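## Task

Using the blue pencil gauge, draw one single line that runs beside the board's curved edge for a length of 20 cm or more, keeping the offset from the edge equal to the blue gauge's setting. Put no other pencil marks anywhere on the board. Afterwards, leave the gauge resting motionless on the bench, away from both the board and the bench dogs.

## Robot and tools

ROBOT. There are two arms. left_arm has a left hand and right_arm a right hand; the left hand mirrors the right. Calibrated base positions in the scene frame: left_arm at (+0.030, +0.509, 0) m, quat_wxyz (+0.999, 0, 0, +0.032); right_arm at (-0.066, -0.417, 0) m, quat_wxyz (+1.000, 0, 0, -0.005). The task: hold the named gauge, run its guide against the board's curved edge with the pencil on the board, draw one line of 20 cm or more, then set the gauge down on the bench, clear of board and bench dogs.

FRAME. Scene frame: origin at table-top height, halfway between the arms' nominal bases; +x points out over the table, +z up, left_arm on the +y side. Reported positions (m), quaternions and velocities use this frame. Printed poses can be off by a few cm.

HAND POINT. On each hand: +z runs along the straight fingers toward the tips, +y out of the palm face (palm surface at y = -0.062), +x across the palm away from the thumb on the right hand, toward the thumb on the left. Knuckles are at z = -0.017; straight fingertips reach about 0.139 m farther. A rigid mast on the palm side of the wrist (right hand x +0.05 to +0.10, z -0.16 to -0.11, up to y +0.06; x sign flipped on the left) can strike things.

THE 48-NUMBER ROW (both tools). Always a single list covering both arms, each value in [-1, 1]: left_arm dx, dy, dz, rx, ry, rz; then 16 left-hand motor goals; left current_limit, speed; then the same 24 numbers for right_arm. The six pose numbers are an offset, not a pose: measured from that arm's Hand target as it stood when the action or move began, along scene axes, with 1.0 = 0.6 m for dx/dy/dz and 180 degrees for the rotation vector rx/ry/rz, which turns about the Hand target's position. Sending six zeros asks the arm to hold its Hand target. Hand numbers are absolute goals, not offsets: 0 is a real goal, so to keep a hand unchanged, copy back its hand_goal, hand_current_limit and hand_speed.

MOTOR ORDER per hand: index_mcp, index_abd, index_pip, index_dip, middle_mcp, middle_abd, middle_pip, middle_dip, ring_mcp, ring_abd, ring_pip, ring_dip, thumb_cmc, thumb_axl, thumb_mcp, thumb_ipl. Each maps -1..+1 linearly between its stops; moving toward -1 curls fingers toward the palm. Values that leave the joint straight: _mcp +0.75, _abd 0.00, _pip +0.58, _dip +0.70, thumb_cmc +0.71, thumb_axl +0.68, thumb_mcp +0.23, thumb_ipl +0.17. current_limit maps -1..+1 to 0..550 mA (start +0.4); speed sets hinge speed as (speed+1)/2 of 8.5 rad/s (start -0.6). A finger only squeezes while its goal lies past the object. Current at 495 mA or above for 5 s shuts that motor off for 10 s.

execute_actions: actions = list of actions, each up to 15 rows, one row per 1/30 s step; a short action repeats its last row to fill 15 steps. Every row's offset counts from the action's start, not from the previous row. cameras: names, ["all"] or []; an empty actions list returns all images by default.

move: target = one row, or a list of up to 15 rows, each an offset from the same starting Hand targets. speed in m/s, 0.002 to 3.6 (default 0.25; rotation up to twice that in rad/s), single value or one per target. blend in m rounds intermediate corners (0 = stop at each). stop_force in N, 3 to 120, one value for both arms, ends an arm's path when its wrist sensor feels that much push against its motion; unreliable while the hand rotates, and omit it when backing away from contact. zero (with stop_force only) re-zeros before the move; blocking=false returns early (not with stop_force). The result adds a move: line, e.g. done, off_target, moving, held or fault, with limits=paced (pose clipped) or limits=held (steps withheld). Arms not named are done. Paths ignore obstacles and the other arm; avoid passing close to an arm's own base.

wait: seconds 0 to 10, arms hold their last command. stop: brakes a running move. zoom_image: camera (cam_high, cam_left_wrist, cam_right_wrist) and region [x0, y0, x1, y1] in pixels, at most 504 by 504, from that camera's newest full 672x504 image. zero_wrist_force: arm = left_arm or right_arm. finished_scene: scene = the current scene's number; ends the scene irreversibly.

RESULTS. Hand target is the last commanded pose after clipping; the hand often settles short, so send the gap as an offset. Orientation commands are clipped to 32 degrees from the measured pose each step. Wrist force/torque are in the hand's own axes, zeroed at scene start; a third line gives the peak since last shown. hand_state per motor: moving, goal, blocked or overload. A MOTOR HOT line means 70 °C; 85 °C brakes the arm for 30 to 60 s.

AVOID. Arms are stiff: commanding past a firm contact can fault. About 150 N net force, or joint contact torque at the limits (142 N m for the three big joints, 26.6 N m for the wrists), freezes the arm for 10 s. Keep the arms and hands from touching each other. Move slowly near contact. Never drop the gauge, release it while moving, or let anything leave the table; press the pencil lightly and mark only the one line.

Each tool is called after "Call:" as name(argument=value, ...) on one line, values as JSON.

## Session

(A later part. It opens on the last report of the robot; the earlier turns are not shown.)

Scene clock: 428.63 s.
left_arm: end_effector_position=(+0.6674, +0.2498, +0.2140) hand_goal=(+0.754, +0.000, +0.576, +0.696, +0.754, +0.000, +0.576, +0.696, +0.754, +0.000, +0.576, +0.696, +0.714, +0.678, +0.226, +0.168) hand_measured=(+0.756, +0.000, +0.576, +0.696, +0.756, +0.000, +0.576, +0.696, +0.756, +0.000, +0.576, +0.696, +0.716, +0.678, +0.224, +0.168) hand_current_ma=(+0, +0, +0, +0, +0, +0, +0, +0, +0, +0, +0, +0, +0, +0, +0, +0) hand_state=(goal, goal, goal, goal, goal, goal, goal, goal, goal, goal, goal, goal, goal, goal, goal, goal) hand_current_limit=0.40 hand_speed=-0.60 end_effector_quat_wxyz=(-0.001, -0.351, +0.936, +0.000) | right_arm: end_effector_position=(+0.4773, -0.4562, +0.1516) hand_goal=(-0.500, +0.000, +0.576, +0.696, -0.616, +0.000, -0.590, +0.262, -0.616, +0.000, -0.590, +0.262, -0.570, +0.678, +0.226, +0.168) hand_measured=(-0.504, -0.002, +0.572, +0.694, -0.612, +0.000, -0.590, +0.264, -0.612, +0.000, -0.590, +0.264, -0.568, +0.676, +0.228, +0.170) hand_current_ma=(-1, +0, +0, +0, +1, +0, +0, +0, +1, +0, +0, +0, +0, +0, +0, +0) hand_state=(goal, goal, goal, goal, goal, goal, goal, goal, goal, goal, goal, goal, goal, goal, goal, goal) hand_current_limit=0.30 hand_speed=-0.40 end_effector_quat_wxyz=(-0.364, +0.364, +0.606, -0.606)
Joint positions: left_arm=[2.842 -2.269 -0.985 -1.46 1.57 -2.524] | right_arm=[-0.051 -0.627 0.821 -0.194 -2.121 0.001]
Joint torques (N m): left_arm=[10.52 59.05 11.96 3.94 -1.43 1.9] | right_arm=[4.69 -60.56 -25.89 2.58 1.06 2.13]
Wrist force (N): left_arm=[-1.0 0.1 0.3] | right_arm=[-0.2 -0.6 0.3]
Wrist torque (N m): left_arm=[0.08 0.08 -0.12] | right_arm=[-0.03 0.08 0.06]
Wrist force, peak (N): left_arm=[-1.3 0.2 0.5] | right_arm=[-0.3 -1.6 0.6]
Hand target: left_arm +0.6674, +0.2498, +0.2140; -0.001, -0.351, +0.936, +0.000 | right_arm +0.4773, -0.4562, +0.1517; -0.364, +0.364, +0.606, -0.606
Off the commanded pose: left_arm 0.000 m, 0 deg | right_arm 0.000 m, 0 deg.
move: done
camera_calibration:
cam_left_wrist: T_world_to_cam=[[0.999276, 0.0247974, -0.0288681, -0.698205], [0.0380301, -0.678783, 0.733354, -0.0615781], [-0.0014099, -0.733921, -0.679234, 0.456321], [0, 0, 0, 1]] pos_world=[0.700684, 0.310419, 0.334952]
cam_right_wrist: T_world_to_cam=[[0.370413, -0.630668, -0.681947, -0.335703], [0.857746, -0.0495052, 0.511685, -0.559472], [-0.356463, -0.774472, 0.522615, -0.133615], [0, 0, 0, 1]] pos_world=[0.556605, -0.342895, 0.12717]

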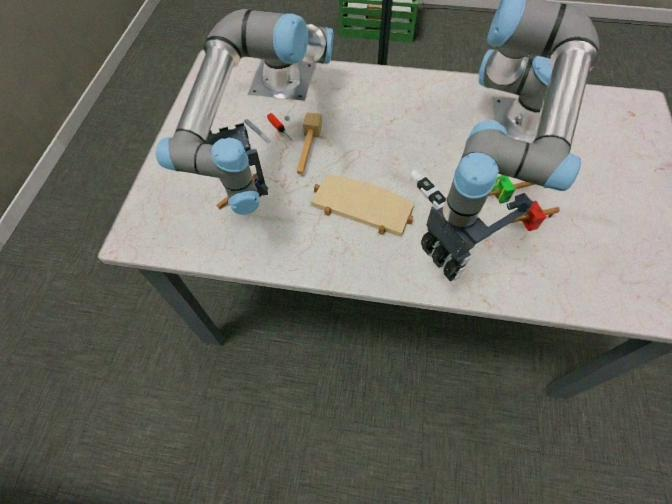

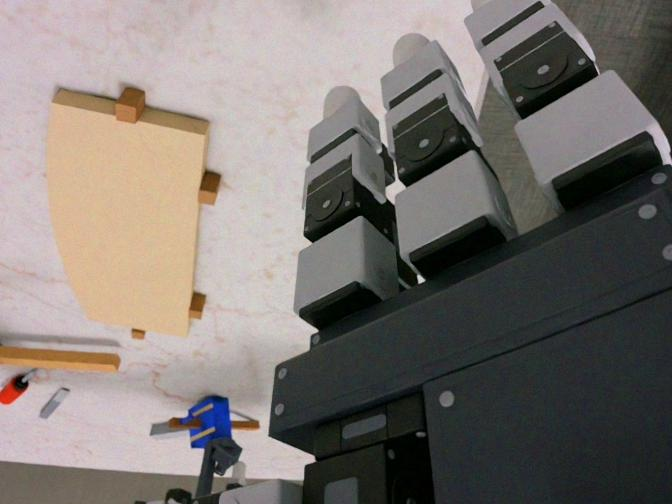

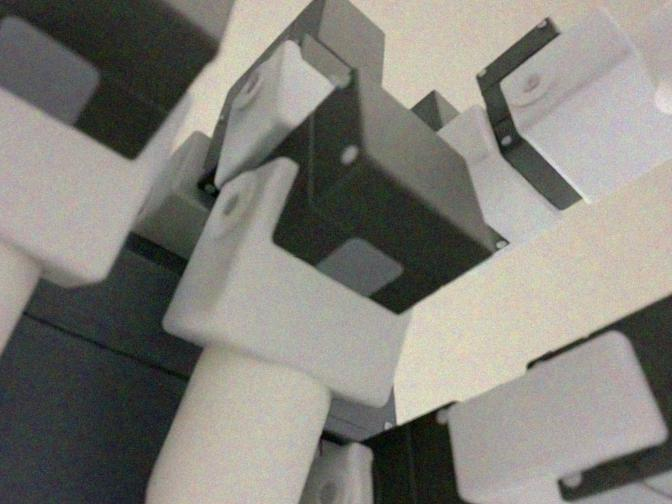

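Call:
move(target=[0,0,0,0,0,0,0.754,0,0.576,0.696,0.754,0,0.576,0.696,0.754,0,0.576,0.696,0.714,0.678,0.226,0.168,0.4,-0.6,-0.2,-0.25,0.13,0,0,0,-0.5,0,0.576,0.696,-0.616,0,-0.591,0.261,-0.616,0,-0.591,0.261,-0.571,0.678,0.226,0.168,0.3,-0.4], speed=0.3, cameras=["cam_high","cam_left_wrist"])

Call:
zoom_image(camera="cam_left_wrist", region=[140, 370, 270, 470])

Call:
zoom_image(camera="cam_high", region=[210, 150, 280, 220])

Scene clock: 435.93 s.
left_arm: end_effector_position=(+0.6674, +0.2498, +0.2140) hand_goal=(+0.754, +0.000, +0.576, +0.696, +0.754, +0.000, +0.576, +0.696, +0.754, +0.000, +0.576, +0.696, +0.714, +0.678, +0.226, +0.168) hand_measured=(+0.756, +0.000, +0.576, +0.696, +0.756, +0.000, +0.576, +0.696, +0.756, +0.000, +0.576, +0.696, +0.716, +0.678, +0.224, +0.168) hand_current_ma=(+0, +0, +0, +0, +0, +0, +0, +0, +0, +0, +0, +0, +0, +0, +0, +0) hand_state=(goal, goal, goal, goal, goal, goal, goal, goal, goal, goal, goal, goal, goal, goal, goal, goal) hand_current_limit=0.40 hand_speed=-0.60 end_effector_quat_wxyz=(-0.001, -0.351, +0.936, +0.000) | right_arm: end_effector_position=(+0.3573, -0.6062, +0.2296) hand_goal=(-0.500, +0.000, +0.576, +0.696, -0.616, +0.000, -0.590, +0.262, -0.616, +0.000, -0.590, +0.262, -0.570, +0.678, +0.226, +0.168) hand_measured=(-0.502, -0.002, +0.574, +0.694, -0.612, +0.000, -0.590, +0.264, -0.612, +0.000, -0.590, +0.264, -0.568, +0.676, +0.228, +0.170) hand_current_ma=(+0, +0, +0, +0, +1, +0, +0, +0, +1, +0, +0, +0, +0, +0, +0, +0) hand_state=(goal, goal, goal, goal, goal, goal, goal, goal, goal, goal, goal, goal, goal, goal, goal, goal) hand_current_limit=0.30 hand_speed=-0.40 end_effector_quat_wxyz=(-0.364, +0.364, +0.606, -0.606)
Joint positions: left_arm=[2.842 -2.269 -0.985 -1.46 1.57 -2.524] | right_arm=[-0.307 -1.007 1.285 -0.277 -2.376 0.001]
Joint torques (N m): left_arm=[9.92 59.7 11.8 3.84 -1.5 1.95] | right_arm=[-6.36 -47.91 -12.45 -0.41 -1.07 -1.96]
Wrist force (N): left_arm=[-1.1 0.3 0.2] | right_arm=[-0.2 -0.5 1.0]
Wrist torque (N m): left_arm=[0.12 0.08 -0.13] | right_arm=[-0.10 0.04 0.04]
Wrist force, peak (N): left_arm=[-1.3 0.3 0.5] | right_arm=[-0.9 -1.3 2.5]
Hand target: left_arm +0.6674, +0.2498, +0.2140; -0.001, -0.351, +0.936, +0.000 | right_arm +0.3573, -0.6062, +0.2297; -0.364, +0.364, +0.606, -0.606
Off the commanded pose: left_arm 0.000 m, 0 deg | right_arm 0.000 m, 0 deg.
move: done
camera_calibration:
cam_left_wrist: T_world_to_cam=[[0.999276, 0.0247974, -0.0288681, -0.698205], [0.0380301, -0.678783, 0.733354, -0.0615781], [-0.0014099, -0.733921, -0.679234, 0.456321], [0, 0, 0, 1]] pos_world=[0.700684, 0.310419, 0.334952]
Images, in order (width x height): cam_high 672x504, cam_left_wrist 672x504.

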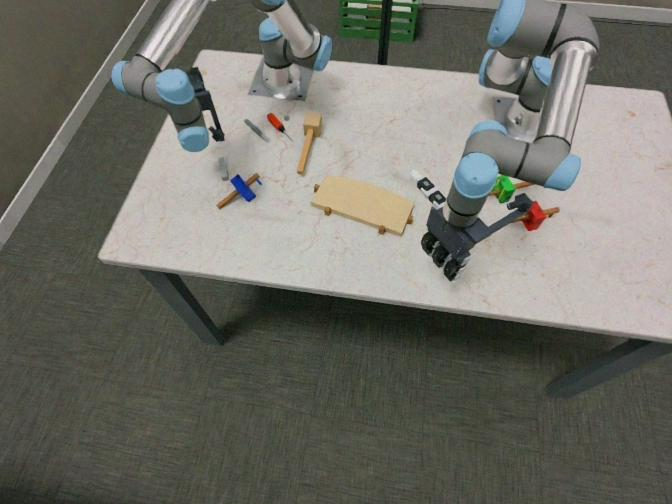

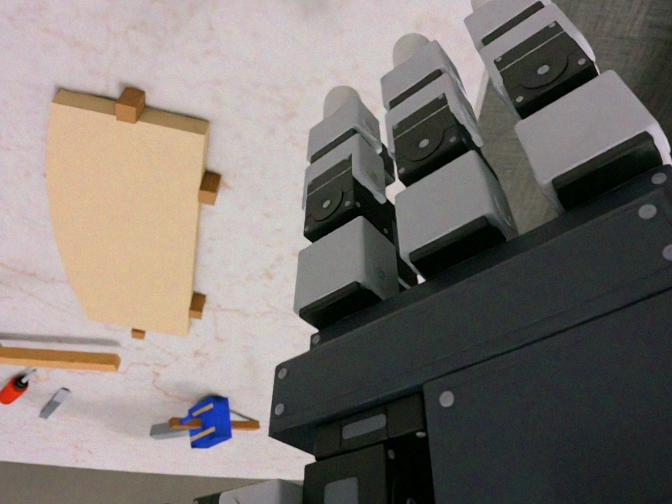

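Scaled by 3.877 from the camera's 672x504 image, which has a finer 960x720 frame.

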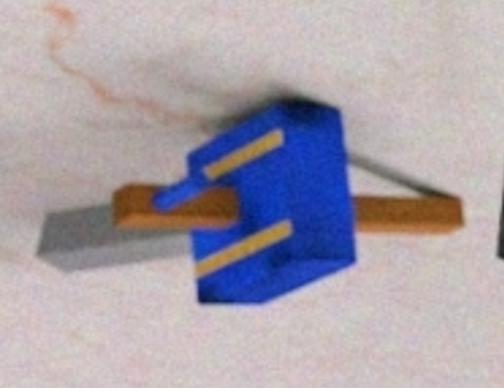

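Scaled by 7.200 from the camera's 672x504 image, which has a finer 960x720 frame.

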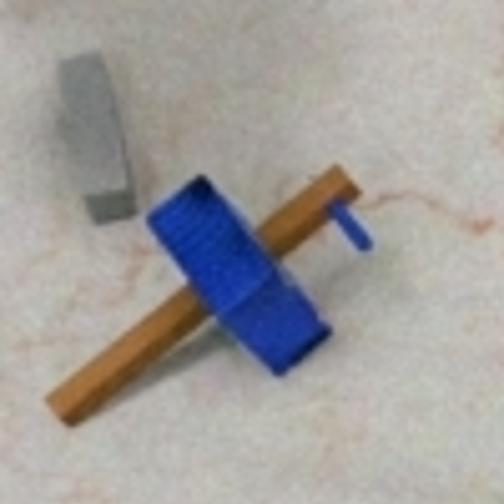

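Call:
move(target=[0,0,0,0,0,0,0.754,0,0.576,0.696,0.754,0,0.576,0.696,0.754,0,0.576,0.696,0.714,0.678,0.226,0.168,0.4,-0.6,0.2052,0.2273,-0.1827,0,0,0.0778,-0.45,0,0.576,0.696,-0.616,0,-0.591,0.261,-0.616,0,-0.591,0.261,-0.571,0.678,0.226,0.168,0.3,-0.4], speed=0.3)

Call:
move(target=[0,0,0,0,0,0,0.754,0,0.576,0.696,0.754,0,0.576,0.696,0.754,0,0.576,0.696,0.714,0.678,0.226,0.168,0.4,-0.6,0,0,-0.074,0,0,0,-0.45,0,0.576,0.696,-0.616,0,-0.591,0.261,-0.616,0,-0.591,0.261,-0.571,0.678,0.226,0.168,0.3,-0.4], speed=0.04, stop_force=3, cameras=["cam_high","cam_left_wrist","cam_right_wrist"])

Call:
zoom_image(camera="cam_left_wrist", region=[130, 360, 290, 500])

Scene clock: 480.57 s.
left_arm: end_effector_position=(+0.6674, +0.2498, +0.2140) hand_goal=(+0.754, +0.000, +0.576, +0.696, +0.754, +0.000, +0.576, +0.696, +0.754, +0.000, +0.576, +0.696, +0.714, +0.678, +0.226, +0.168) hand_measured=(+0.756, +0.000, +0.576, +0.696, +0.756, +0.000, +0.576, +0.696, +0.756, +0.000, +0.576, +0.696, +0.716, +0.678, +0.224, +0.168) hand_current_ma=(+0, +0, +0, +0, +0, +0, +0, +0, +0, +0, +0, +0, +0, +0, +0, +0) hand_state=(goal, goal, goal, goal, goal, goal, goal, goal, goal, goal, goal, goal, goal, goal, goal, goal) hand_current_limit=0.40 hand_speed=-0.60 end_effector_quat_wxyz=(-0.001, -0.351, +0.936, +0.000) | right_arm: end_effector_position=(+0.4804, -0.4699, +0.1201) hand_goal=(-0.450, +0.000, +0.576, +0.696, -0.616, +0.000, -0.590, +0.262, -0.616, +0.000, -0.590, +0.262, -0.570, +0.678, +0.226, +0.168) hand_measured=(-0.452, -0.002, +0.574, +0.694, -0.612, +0.000, -0.590, +0.264, -0.612, +0.000, -0.590, +0.264, -0.568, +0.676, +0.228, +0.170) hand_current_ma=(+0, +0, +0, +0, +1, +0, +0, +0, +1, +0, +0, +0, +0, +0, +0, +0) hand_state=(goal, goal, goal, goal, goal, goal, goal, goal, goal, goal, goal, goal, goal, goal, goal, goal) hand_current_limit=0.30 hand_speed=-0.40 end_effector_quat_wxyz=(-0.287, +0.288, +0.646, -0.646)
Joint positions: left_arm=[2.842 -2.269 -0.985 -1.46 1.57 -2.524] | right_arm=[-0.012 -0.687 1.019 -0.331 -2.326 0.001]
Joint torques (N m): left_arm=[10.09 59.67 12.36 3.79 -1.48 1.84] | right_arm=[7.92 -46.85 -23.84 2.61 1.31 2.14]
Wrist force (N): left_arm=[-1.0 0.2 0.2] | right_arm=[-0.4 -0.4 0.8]
Wrist torque (N m): left_arm=[0.10 0.07 -0.12] | right_arm=[-0.05 0.00 -0.02]
Wrist force, peak (N): left_arm=[-1.3 0.4 0.4] | right_arm=[-1.2 -1.5 2.4]
Hand target: left_arm +0.6674, +0.2498, +0.2140; -0.001, -0.351, +0.936, +0.000 | right_arm +0.4804, -0.4698, +0.1201; -0.287, +0.288, +0.646, -0.646
Off the commanded pose: left_arm 0.000 m, 0 deg | right_arm 0.000 m, 0 deg.
move: done

Scene clock: 482.57 s.
left_arm: end_effector_position=(+0.6674, +0.2498, +0.2140) hand_goal=(+0.754, +0.000, +0.576, +0.696, +0.754, +0.000, +0.576, +0.696, +0.754, +0.000, +0.576, +0.696, +0.714, +0.678, +0.226, +0.168) hand_measured=(+0.756, +0.000, +0.576, +0.696, +0.756, +0.000, +0.576, +0.696, +0.756, +0.000, +0.576, +0.696, +0.716, +0.678, +0.224, +0.168) hand_current_ma=(+0, +0, +0, +0, +0, +0, +0, +0, +0, +0, +0, +0, +0, +0, +0, +0) hand_state=(goal, goal, goal, goal, goal, goal, goal, goal, goal, goal, goal, goal, goal, goal, goal, goal) hand_current_limit=0.40 hand_speed=-0.60 end_effector_quat_wxyz=(-0.001, -0.351, +0.936, +0.000) | right_arm: end_effector_position=(+0.4804, -0.4698, +0.0757) hand_goal=(-0.450, +0.000, +0.576, +0.696, -0.616, +0.000, -0.590, +0.262, -0.616, +0.000, -0.590, +0.262, -0.570, +0.678, +0.226, +0.168) hand_measured=(-0.452, -0.002, +0.574, +0.694, -0.612, +0.000, -0.590, +0.264, -0.612, +0.000, -0.590, +0.264, -0.568, +0.676, +0.228, +0.170) hand_current_ma=(+0, +0, +0, +0, +1, +0, +0, +0, +1, +0, +0, +0, +0, +0, +0, +0) hand_state=(goal, goal, goal, goal, goal, goal, goal, goal, goal, goal, goal, goal, goal, goal, goal, goal) hand_current_limit=0.30 hand_speed=-0.40 end_effector_quat_wxyz=(-0.287, +0.288, +0.646, -0.646)
Joint positions: left_arm=[2.842 -2.269 -0.985 -1.46 1.57 -2.524] | right_arm=[-0.012 -0.643 1.056 -0.412 -2.326 0.001]
Joint torques (N m): left_arm=[9.93 59.18 11.98 3.82 -1.53 1.95] | right_arm=[7.68 -47.25 -10.37 -0.39 -0.58 -1.6]
Wrist force (N): left_arm=[-1.0 0.1 0.5] | right_arm=[-0.2 -0.3 1.3]
Wrist torque (N m): left_arm=[0.07 0.08 -0.13] | right_arm=[-0.09 -0.02 -0.02]
Wrist force, peak (N): left_arm=[-1.3 0.3 0.2] | right_arm=[-0.2 -0.3 1.5]
Hand target: left_arm +0.6674, +0.2498, +0.2140; -0.001, -0.351, +0.936, +0.000 | right_arm +0.4804, -0.4698, +0.0757; -0.287, +0.288, +0.646, -0.646
Off the commanded pose: left_arm 0.000 m, 0 deg | right_arm 0.000 m, 0 deg.
move: done
camera_calibration:
cam_left_wrist: T_world_to_cam=[[0.999276, 0.0247974, -0.0288681, -0.698205], [0.0380301, -0.678783, 0.733354, -0.0615781], [-0.0014099, -0.733921, -0.679234, 0.456321], [0, 0, 0, 1]] pos_world=[0.700684, 0.310419, 0.334952]
cam_right_wrist: T_world_to_cam=[[0.512072, -0.522367, -0.681847, -0.414404], [0.844172, 0.159478, 0.511802, -0.419223], [-0.158609, -0.837675, 0.522632, -0.228021], [0, 0, 0, 1]] pos_world=[0.529935, -0.340622, 0.0511704]

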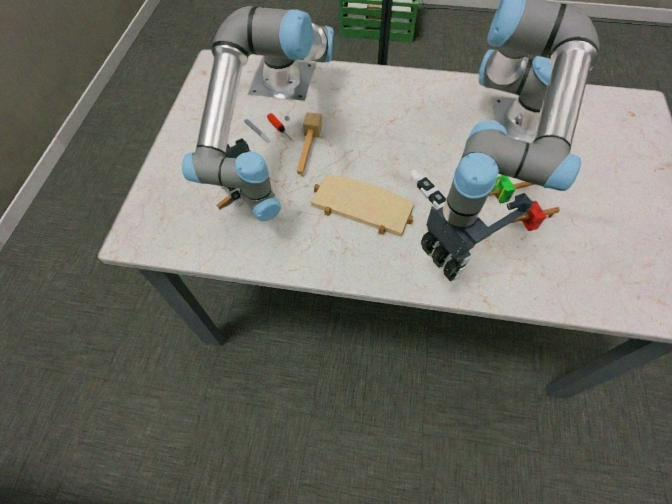

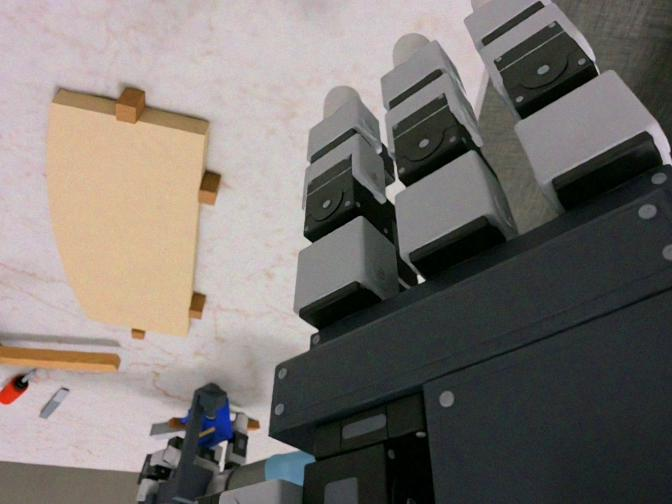

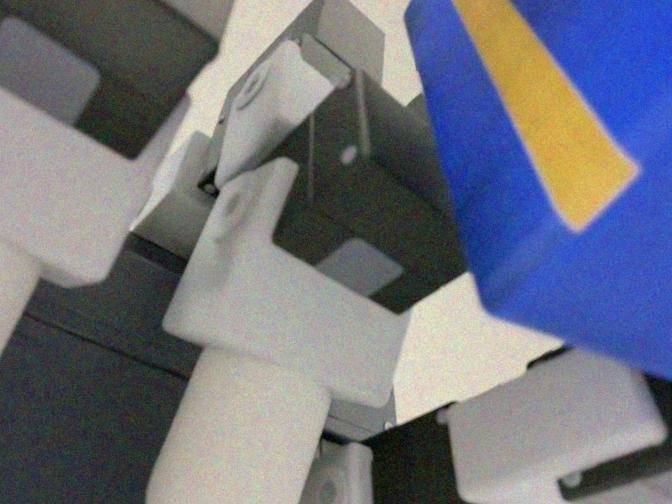

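Scaled by 3.150 from the camera's 672x504 image, which has a finer 960x720 frame.

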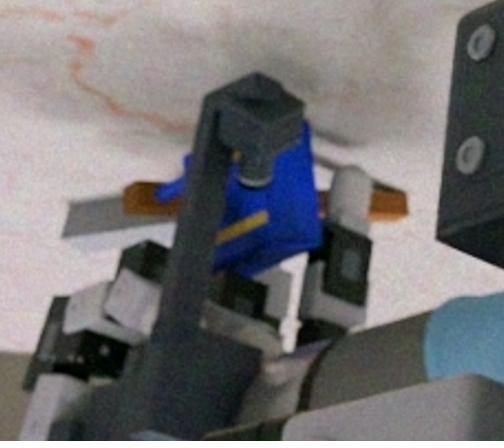

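Call:
move(target=[0,0,0,0,0,0,0.754,0,0.576,0.696,0.754,0,0.576,0.696,0.754,0,0.576,0.696,0.714,0.678,0.226,0.168,0.4,-0.6,0,0,0,0,0,0,-0.7,0,0.576,0.696,-0.616,0,-0.591,0.261,-0.616,0,-0.591,0.261,-0.571,0.678,-0.08,0.168,0,-0.87], cameras=["cam_high","cam_left_wrist","cam_right_wrist"])

Call:
zoom_image(camera="cam_left_wrist", region=[130, 360, 290, 500])

Scene clock: 487.60 s.
left_arm: end_effector_position=(+0.6674, +0.2498, +0.2140) hand_goal=(+0.754, +0.000, +0.576, +0.696, +0.754, +0.000, +0.576, +0.696, +0.754, +0.000, +0.576, +0.696, +0.714, +0.678, +0.226, +0.168) hand_measured=(+0.756, +0.000, +0.576, +0.696, +0.756, +0.000, +0.576, +0.696, +0.756, +0.000, +0.576, +0.696, +0.716, +0.678, +0.224, +0.168) hand_current_ma=(+0, +0, +0, +0, +0, +0, +0, +0, +0, +0, +0, +0, +0, +0, +0, +0) hand_state=(goal, goal, goal, goal, goal, goal, goal, goal, goal, goal, goal, goal, goal, goal, goal, goal) hand_current_limit=0.40 hand_speed=-0.60 end_effector_quat_wxyz=(-0.001, -0.351, +0.936, +0.000) | right_arm: end_effector_position=(+0.4804, -0.4698, +0.0756) hand_goal=(-0.700, +0.000, +0.576, +0.696, -0.616, +0.000, -0.590, +0.262, -0.616, +0.000, -0.590, +0.262, -0.570, +0.678, -0.080, +0.168) hand_measured=(-0.624, +0.010, +0.608, +0.708, -0.612, +0.000, -0.590, +0.264, -0.612, +0.000, -0.590, +0.264, -0.588, +0.676, +0.058, +0.192) hand_current_ma=(+128, +3, +24, +4, +1, +0, +0, +0, +1, +0, +0, +0, -8, +0, +273, +23) hand_state=(blocked, goal, blocked, goal, goal, goal, goal, goal, goal, goal, goal, goal, goal, goal, blocked, blocked) hand_current_limit=0.00 hand_speed=-0.87 end_effector_quat_wxyz=(-0.287, +0.288, +0.646, -0.646)
Joint positions: left_arm=[2.842 -2.269 -0.985 -1.46 1.57 -2.524] | right_arm=[-0.012 -0.643 1.056 -0.412 -2.326 0.001]
Joint torques (N m): left_arm=[10.39 59.29 13.13 3.83 -1.54 1.86] | right_arm=[5.61 -46.65 -11.05 0.12 -0.72 -1.99]
Wrist force (N): left_arm=[-1.2 0.1 0.4] | right_arm=[-0.3 -0.2 1.0]
Wrist torque (N m): left_arm=[0.07 0.10 -0.13] | right_arm=[-0.08 0.00 -0.04]
Wrist force, peak (N): left_arm=[-1.3 0.1 0.4] | right_arm=[-0.3 -0.6 1.3]
Hand target: left_arm +0.6674, +0.2498, +0.2140; -0.001, -0.351, +0.936, +0.000 | right_arm +0.4804, -0.4698, +0.0757; -0.287, +0.288, +0.646, -0.646
Off the commanded pose: left_arm 0.000 m, 0 deg | right_arm 0.000 m, 0 deg.
move: done
camera_calibration:
cam_left_wrist: T_world_to_cam=[[0.999276, 0.0247974, -0.0288681, -0.698205], [0.0380301, -0.678783, 0.733354, -0.0615781], [-0.0014099, -0.733921, -0.679234, 0.456321], [0, 0, 0, 1]] pos_world=[0.700684, 0.310419, 0.334952]
cam_right_wrist: T_world_to_cam=[[0.512072, -0.522367, -0.681847, -0.414404], [0.844172, 0.159478, 0.511802, -0.419223], [-0.158609, -0.837675, 0.522632, -0.228021], [0, 0, 0, 1]] pos_world=[0.529935, -0.340622, 0.0511704]

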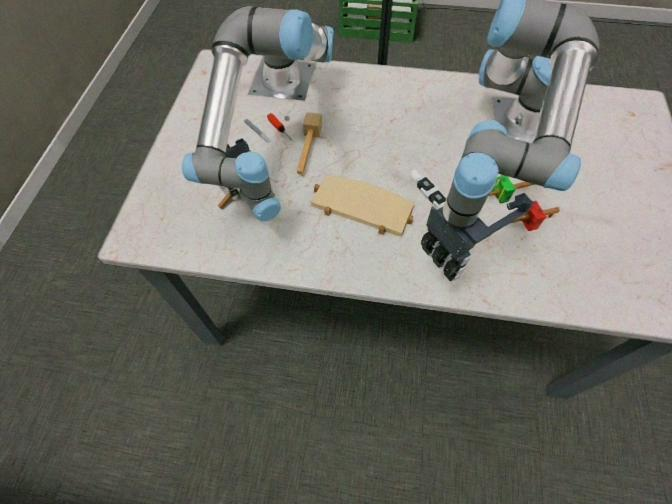

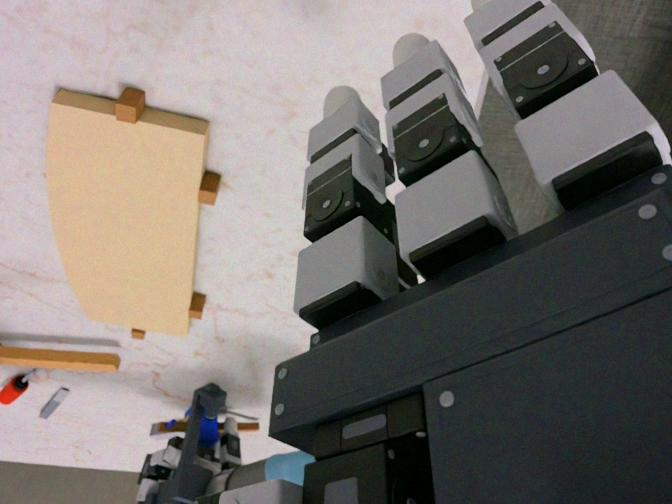

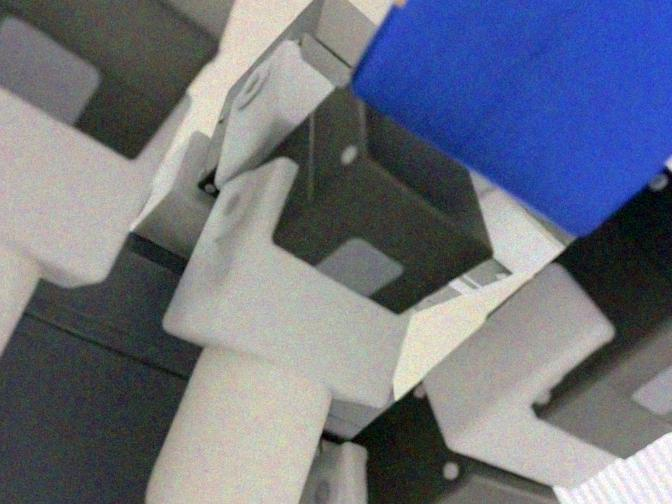

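Scaled by 3.150 from the camera's 672x504 image, which has a finer 960x720 frame.

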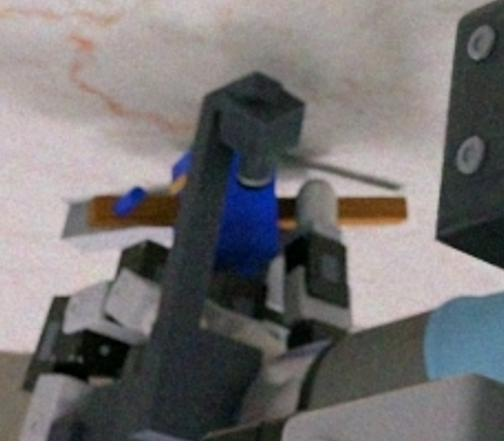

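Call:
move(target=[[0,0,0,0,0,0,0.754,0,0.576,0.696,0.754,0,0.576,0.696,0.754,0,0.576,0.696,0.714,0.678,0.226,0.168,0.4,-0.6,0,0,0,0,0,0,-0.8,0,0.576,0.696,-0.616,0,-0.591,0.261,-0.616,0,-0.591,0.261,-0.571,0.678,-0.2,0.168,0.3,-0.87],[0,0,0,0,0,0,0.754,0,0.576,0.696,0.754,0,0.576,0.696,0.754,0,0.576,0.696,0.714,0.678,0.226,0.168,0.4,-0.6,0,0,0.17,0,0,0,-0.8,0,0.576,0.696,-0.616,0,-0.591,0.261,-0.616,0,-0.591,0.261,-0.571,0.678,-0.2,0.168,0.3,-0.87]], speed=0.08, cameras=["cam_high","cam_left_wrist","cam_right_wrist"])

Call:
zoom_image(camera="cam_left_wrist", region=[80, 360, 290, 504])

Call:
zoom_image(camera="cam_high", region=[170, 110, 300, 230])

Scene clock: 498.27 s.
left_arm: end_effector_position=(+0.6674, +0.2498, +0.2140) hand_goal=(+0.754, +0.000, +0.576, +0.696, +0.754, +0.000, +0.576, +0.696, +0.754, +0.000, +0.576, +0.696, +0.714, +0.678, +0.226, +0.168) hand_measured=(+0.756, +0.000, +0.576, +0.696, +0.756, +0.000, +0.576, +0.696, +0.756, +0.000, +0.576, +0.696, +0.716, +0.678, +0.224, +0.168) hand_current_ma=(+0, +0, +0, +0, +0, +0, +0, +0, +0, +0, +0, +0, +0, +0, +0, +0) hand_state=(goal, goal, goal, goal, goal, goal, goal, goal, goal, goal, goal, goal, goal, goal, goal, goal) hand_current_limit=0.40 hand_speed=-0.60 end_effector_quat_wxyz=(-0.001, -0.351, +0.936, +0.000) | right_arm: end_effector_position=(+0.4804, -0.4698, +0.1776) hand_goal=(-0.800, +0.000, +0.576, +0.696, -0.616, +0.000, -0.590, +0.262, -0.616, +0.000, -0.590, +0.262, -0.570, +0.678, -0.200, +0.168) hand_measured=(-0.644, +0.022, +0.632, +0.720, -0.612, +0.000, -0.590, +0.264, -0.612, +0.000, -0.590, +0.264, -0.594, +0.676, +0.042, +0.198) hand_current_ma=(+358, +10, +66, +14, +1, +0, +0, +0, +1, +0, +0, +0, -15, +0, +358, +36) hand_state=(blocked, blocked, blocked, blocked, goal, goal, goal, goal, goal, goal, goal, goal, blocked, goal, blocked, blocked) hand_current_limit=0.30 hand_speed=-0.87 end_effector_quat_wxyz=(-0.287, +0.288, +0.646, -0.646)
Joint positions: left_arm=[2.842 -2.269 -0.985 -1.46 1.57 -2.524] | right_arm=[-0.012 -0.731 0.948 -0.216 -2.326 0.001]
Joint torques (N m): left_arm=[10.54 58.61 11.56 3.9 -1.36 2.06] | right_arm=[4.09 -58.97 -24.61 2.74 0.95 2.23]
Wrist force (N): left_arm=[-1.0 0.0 0.4] | right_arm=[-0.4 0.4 0.6]
Wrist torque (N m): left_arm=[0.06 0.08 -0.12] | right_arm=[0.00 0.04 -0.02]
Wrist force, peak (N): left_arm=[-1.3 0.1 0.5] | right_arm=[-0.5 0.9 1.0]
Hand target: left_arm +0.6674, +0.2498, +0.2140; -0.001, -0.351, +0.936, +0.000 | right_arm +0.4804, -0.4698, +0.1777; -0.287, +0.288, +0.646, -0.646
Off the commanded pose: left_arm 0.000 m, 0 deg | right_arm 0.000 m, 0 deg.
move: done
camera_calibration:
cam_left_wrist: T_world_to_cam=[[0.999276, 0.0247974, -0.0288681, -0.698205], [0.0380301, -0.678783, 0.733354, -0.0615781], [-0.0014099, -0.733921, -0.679234, 0.456321], [0, 0, 0, 1]] pos_world=[0.700684, 0.310419, 0.334952]
cam_right_wrist: T_world_to_cam=[[0.512034, -0.522279, -0.681943, -0.344791], [0.844211, 0.159469, 0.51174, -0.471441], [-0.158522, -0.837732, 0.522567, -0.281385], [0, 0, 0, 1]] pos_world=[0.529935, -0.340622, 0.15317]

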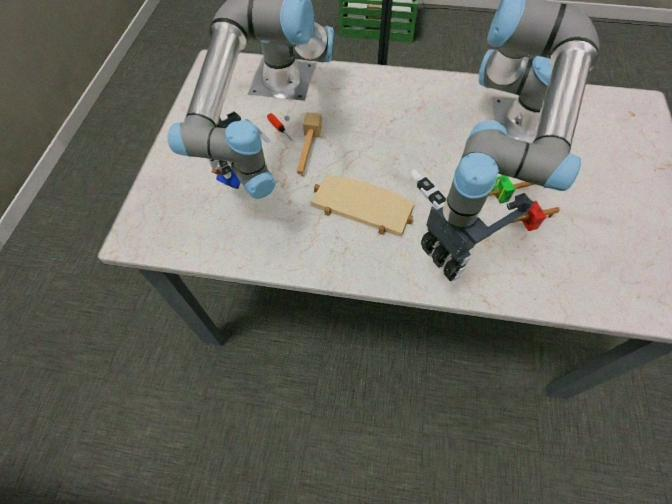

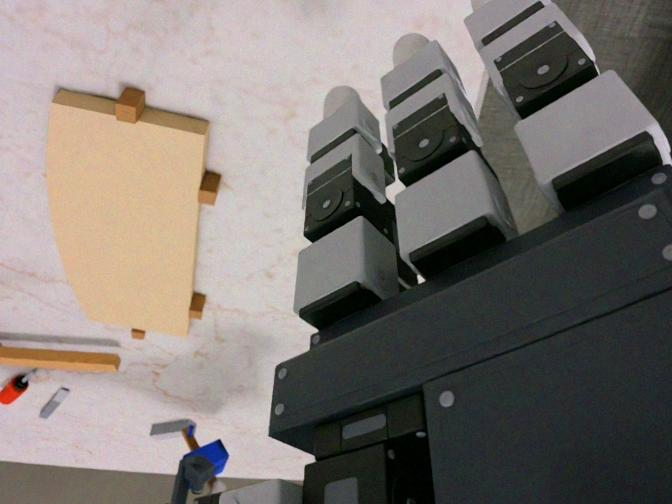

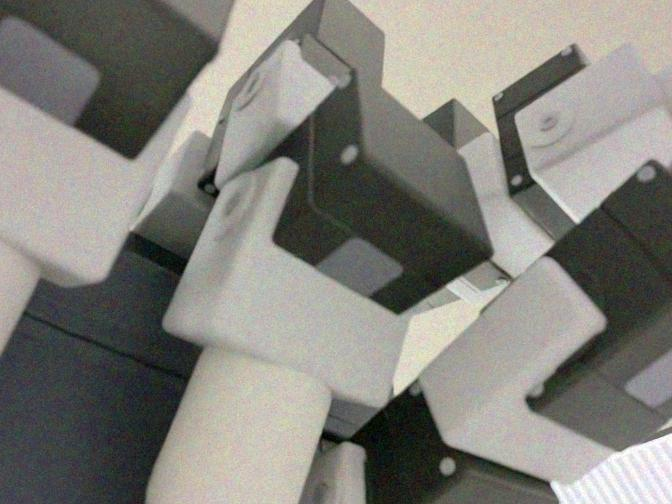

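Scaled by 2.400 from the camera's 672x504 image, which has a finer 960x720 frame.

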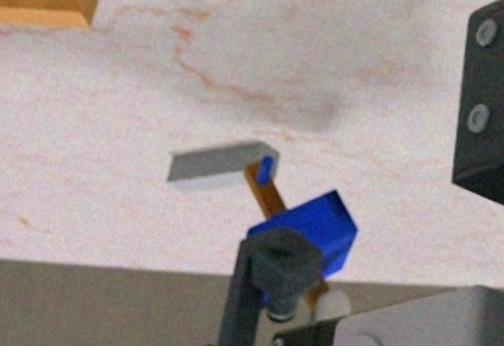

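Scaled by 3.877 from the camera's 672x504 image, which has a finer 960x720 frame.

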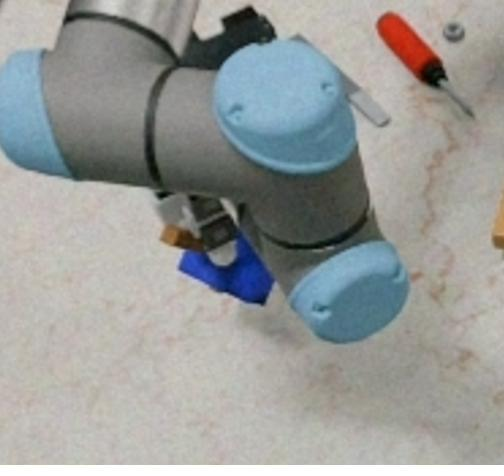

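Call:
move(target=[[0,0,0,0,0,0,0.754,0,0.576,0.696,0.754,0,0.576,0.696,0.754,0,0.576,0.696,0.714,0.678,0.226,0.168,0.4,-0.6,0.0343,0.0363,0.1,0,0,0,-0.8,0,0.576,0.696,-0.616,0,-0.591,0.261,-0.616,0,-0.591,0.261,-0.571,0.678,-0.2,0.168,0.3,-0.87],[0,0,0,0,0,0,0.754,0,0.576,0.696,0.754,0,0.576,0.696,0.754,0,0.576,0.696,0.714,0.678,0.226,0.168,0.4,-0.6,0.0343,0.0363,-0.0878,0.2788,-0.3096,0,-0.8,0,0.576,0.696,-0.616,0,-0.591,0.261,-0.616,0,-0.591,0.261,-0.571,0.678,-0.2,0.168,0.3,-0.87]], speed=[0.15,0.25], blend=[0.02,0], cameras=["cam_high","cam_left_wrist","cam_right_wrist"])

Call:
zoom_image(camera="cam_left_wrist", region=[130, 360, 330, 504])

Call:
zoom_image(camera="cam_high", region=[190, 100, 320, 230])

Scene clock: 518.83 s.
left_arm: end_effector_position=(+0.6674, +0.2498, +0.2140) hand_goal=(+0.754, +0.000, +0.576, +0.696, +0.754, +0.000, +0.576, +0.696, +0.754, +0.000, +0.576, +0.696, +0.714, +0.678, +0.226, +0.168) hand_measured=(+0.756, +0.000, +0.576, +0.696, +0.756, +0.000, +0.576, +0.696, +0.756, +0.000, +0.576, +0.696, +0.716, +0.678, +0.224, +0.168) hand_current_ma=(+0, +0, +0, +0, +0, +0, +0, +0, +0, +0, +0, +0, +0, +0, +0, +0) hand_state=(goal, goal, goal, goal, goal, goal, goal, goal, goal, goal, goal, goal, goal, goal, goal, goal) hand_current_limit=0.40 hand_speed=-0.60 end_effector_quat_wxyz=(-0.001, -0.351, +0.936, +0.000) | right_arm: end_effector_position=(+0.5010, -0.4481, +0.1250) hand_goal=(-0.800, +0.000, +0.576, +0.696, -0.616, +0.000, -0.590, +0.262, -0.616, +0.000, -0.590, +0.262, -0.570, +0.678, -0.200, +0.168) hand_measured=(-0.644, +0.038, +0.636, +0.720, -0.610, +0.000, -0.590, +0.264, -0.610, +0.000, -0.590, +0.264, -0.618, +0.674, +0.026, +0.198) hand_current_ma=(+357, +25, +75, +14, +1, +0, +0, +0, +1, +0, +0, +0, -52, -1, +357, +36) hand_state=(blocked, blocked, blocked, blocked, goal, goal, goal, goal, goal, goal, goal, goal, blocked, goal, blocked, blocked) hand_current_limit=0.30 hand_speed=-0.87 end_effector_quat_wxyz=(-0.053, +0.404, +0.906, -0.119)
Joint positions: left_arm=[2.842 -2.269 -0.985 -1.46 1.57 -2.524] | right_arm=[-0.296 -1.378 1.905 -1.963 -1.796 -1.023]
Joint torques (N m): left_arm=[10.16 59.6 11.74 4.03 -1.6 1.49] | right_arm=[-7.89 -36 -13.03 -4.32 1.11 -2.19]
Wrist force (N): left_arm=[-1.0 0.1 0.1] | right_arm=[-0.3 1.1 0.9]
Wrist torque (N m): left_arm=[0.09 0.07 -0.12] | right_arm=[0.36 -0.01 0.01]
Wrist force, peak (N): left_arm=[-1.3 0.2 0.4] | right_arm=[-0.6 1.5 1.3]
Hand target: left_arm +0.6674, +0.2498, +0.2140; -0.001, -0.351, +0.936, +0.000 | right_arm +0.5010, -0.4481, +0.1250; -0.053, +0.404, +0.906, -0.119
Off the commanded pose: left_arm 0.000 m, 0 deg | right_arm 0.000 m, 0 deg.
move: done
camera_calibration:
cam_left_wrist: T_world_to_cam=[[0.999276, 0.0247974, -0.0288681, -0.698205], [0.0380301, -0.678783, 0.733354, -0.0615781], [-0.0014099, -0.733921, -0.679234, 0.456321], [0, 0, 0, 1]] pos_world=[0.700684, 0.310419, 0.334952]
cam_right_wrist: T_world_to_cam=[[0.984412, -0.0969884, -0.146717, -0.492874], [0.0726817, -0.535302, 0.841528, -0.431333], [-0.160157, -0.839074, -0.519908, -0.101909], [0, 0, 0, 1]] pos_world=[0.50022, -0.364206, 0.237683]

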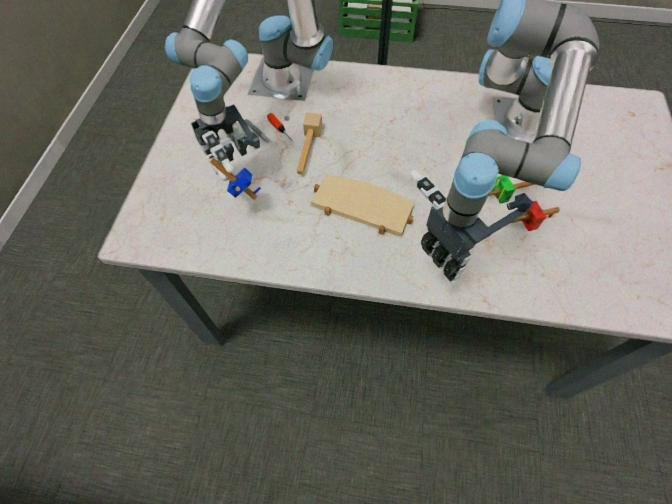

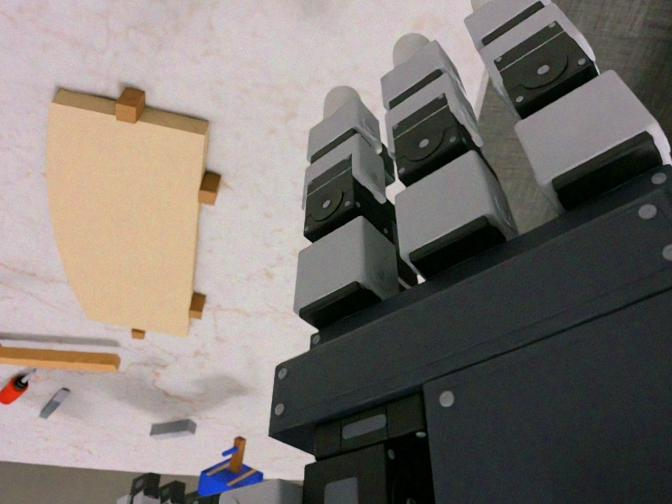

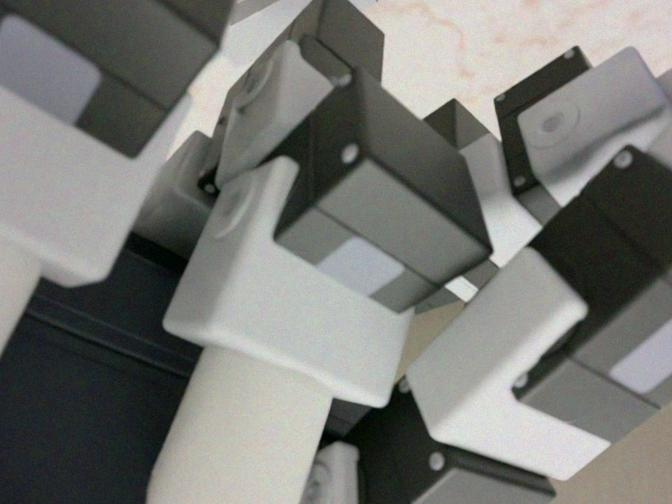

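Scaled by 2.520 from the camera's 672x504 image, which has a finer 960x720 frame.

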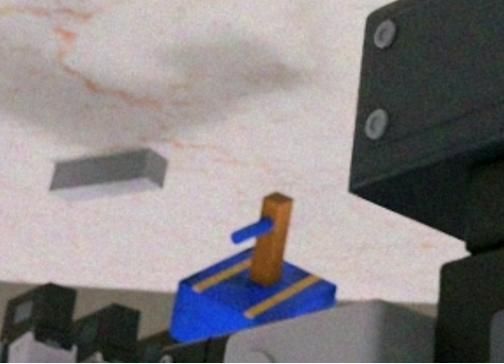

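Scaled by 3.877 from the camera's 672x504 image, which has a finer 960x720 frame.

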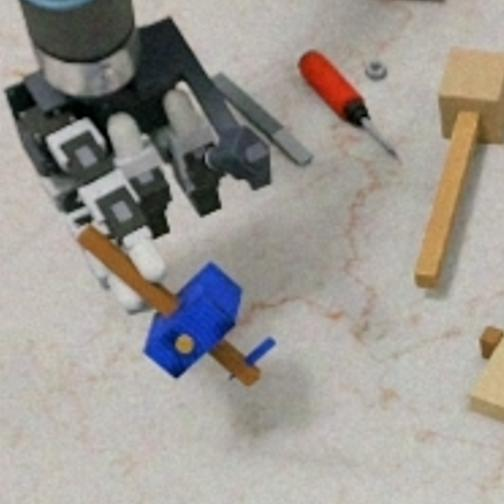

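Call:
move(target=[[0,0,0,0,0,0,0.754,0,0.576,0.696,0.754,0,0.576,0.696,0.754,0,0.576,0.696,0.714,0.678,0.226,0.168,0.4,-0.6,0,0,0.12,0,0,0,-0.8,0,0.576,0.696,-0.616,0,-0.591,0.261,-0.616,0,-0.591,0.261,-0.571,0.678,-0.2,0.168,0.3,-0.87],[0,0,0,0,0,0,0.754,0,0.576,0.696,0.754,0,0.576,0.696,0.754,0,0.576,0.696,0.714,0.678,0.226,0.168,0.4,-0.6,-0.0733,0.0818,0.1,0.3874,0.2922,-0.1909,-0.8,0,0.576,0.696,-0.616,0,-0.591,0.261,-0.616,0,-0.591,0.261,-0.571,0.678,-0.2,0.168,0.3,-0.87]], speed=[0.15,0.25], blend=[0.02,0], cameras=["cam_high","cam_left_wrist","cam_right_wrist"])

Call:
zoom_image(camera="cam_left_wrist", region=[130, 330, 330, 504])

Call:
zoom_image(camera="cam_high", region=[190, 100, 320, 230])

Scene clock: 584.97 s.
left_arm: end_effector_position=(+0.6674, +0.2498, +0.2140) hand_goal=(+0.754, +0.000, +0.576, +0.696, +0.754, +0.000, +0.576, +0.696, +0.754, +0.000, +0.576, +0.696, +0.714, +0.678, +0.226, +0.168) hand_measured=(+0.756, +0.000, +0.576, +0.696, +0.756, +0.000, +0.576, +0.696, +0.756, +0.000, +0.576, +0.696, +0.716, +0.678, +0.224, +0.168) hand_current_ma=(+0, +0, +0, +0, +0, +0, +0, +0, +0, +0, +0, +0, +0, +0, +0, +0) hand_state=(goal, goal, goal, goal, goal, goal, goal, goal, goal, goal, goal, goal, goal, goal, goal, goal) hand_current_limit=0.40 hand_speed=-0.60 end_effector_quat_wxyz=(-0.001, -0.351, +0.936, +0.000) | right_arm: end_effector_position=(+0.4570, -0.3990, +0.1850) hand_goal=(-0.800, +0.000, +0.576, +0.696, -0.616, +0.000, -0.590, +0.262, -0.616, +0.000, -0.590, +0.262, -0.570, +0.678, -0.200, +0.168) hand_measured=(-0.644, +0.056, +0.642, +0.722, -0.612, +0.000, -0.590, +0.264, -0.612, +0.000, -0.590, +0.264, -0.620, +0.674, +0.000, +0.198) hand_current_ma=(+358, +53, +87, +17, +1, +0, +0, +0, +1, +0, +0, +0, -57, -1, +357, +36) hand_state=(blocked, blocked, blocked, blocked, goal, goal, goal, goal, goal, goal, goal, goal, blocked, goal, blocked, blocked) hand_current_limit=0.30 hand_speed=-0.87 end_effector_quat_wxyz=(+0.658, -0.440, -0.554, -0.259)
Joint positions: left_arm=[2.842 -2.269 -0.985 -1.46 1.57 -2.524] | right_arm=[-0.572 -0.946 1.411 -0.465 -1.107 -1.274]
Joint torques (N m): left_arm=[10.75 59.42 11.67 3.75 -1.46 1.41] | right_arm=[-7.06 -36.67 -10 3.03 1.02 -2.62]
Wrist force (N): left_arm=[-1.0 0.2 0.4] | right_arm=[0.3 1.1 1.2]
Wrist torque (N m): left_arm=[0.08 0.08 -0.12] | right_arm=[-0.25 0.34 0.51]
Wrist force, peak (N): left_arm=[-1.2 0.3 0.5] | right_arm=[-0.4 1.4 2.1]
Hand target: left_arm +0.6674, +0.2498, +0.2140; -0.001, -0.351, +0.936, +0.000 | right_arm +0.4570, -0.3990, +0.1850; +0.658, -0.440, -0.554, -0.259
Off the commanded pose: left_arm 0.000 m, 0 deg | right_arm 0.000 m, 0 deg.
move: done
camera_calibration:
cam_left_wrist: T_world_to_cam=[[0.999276, 0.0247974, -0.0288681, -0.698205], [0.0380301, -0.678783, 0.733354, -0.0615781], [-0.0014099, -0.733921, -0.679234, 0.456321], [0, 0, 0, 1]] pos_world=[0.700684, 0.310419, 0.334952]
cam_right_wrist: T_world_to_cam=[[0.395835, 0.19256, -0.897906, 0.0873952], [-0.169226, -0.945728, -0.277418, -0.298562], [-0.902595, 0.261761, -0.341766, 0.709017], [0, 0, 0, 1]] pos_world=[0.554837, -0.48478, 0.237964]

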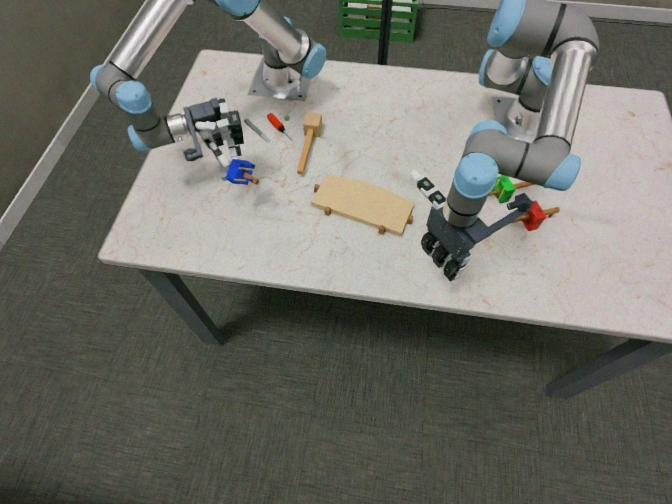

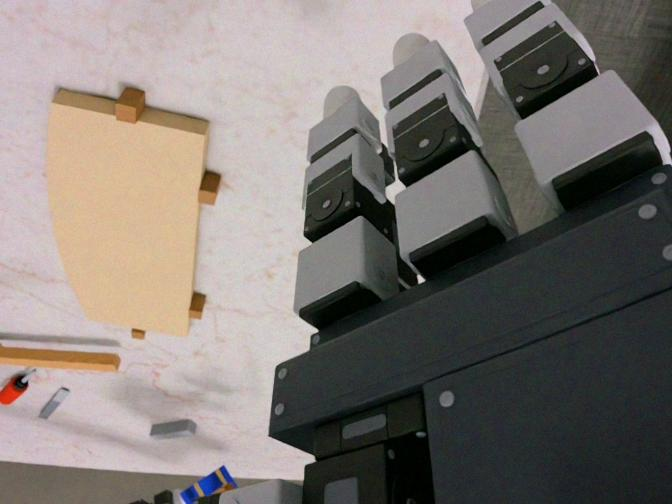

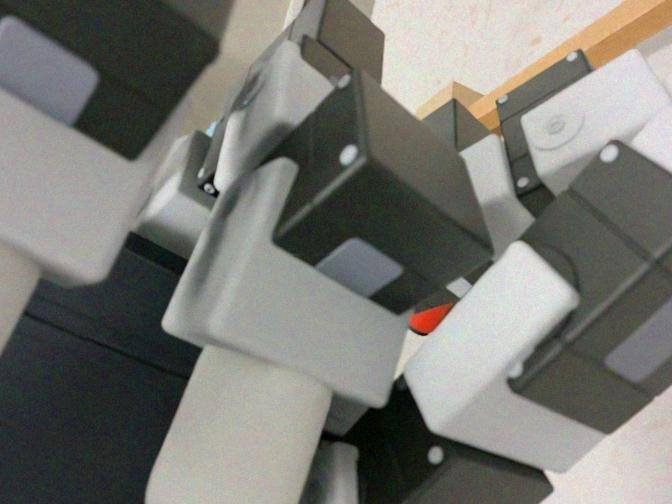

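Scaled by 2.520 from the camera's 672x504 image, which has a finer 960x720 frame.

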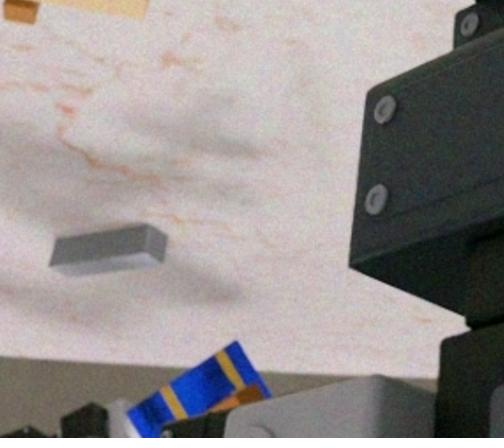

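Scaled by 3.877 from the camera's 672x504 image, which has a finer 960x720 frame.

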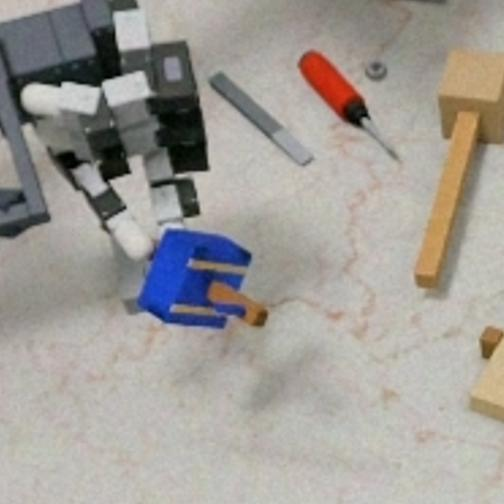

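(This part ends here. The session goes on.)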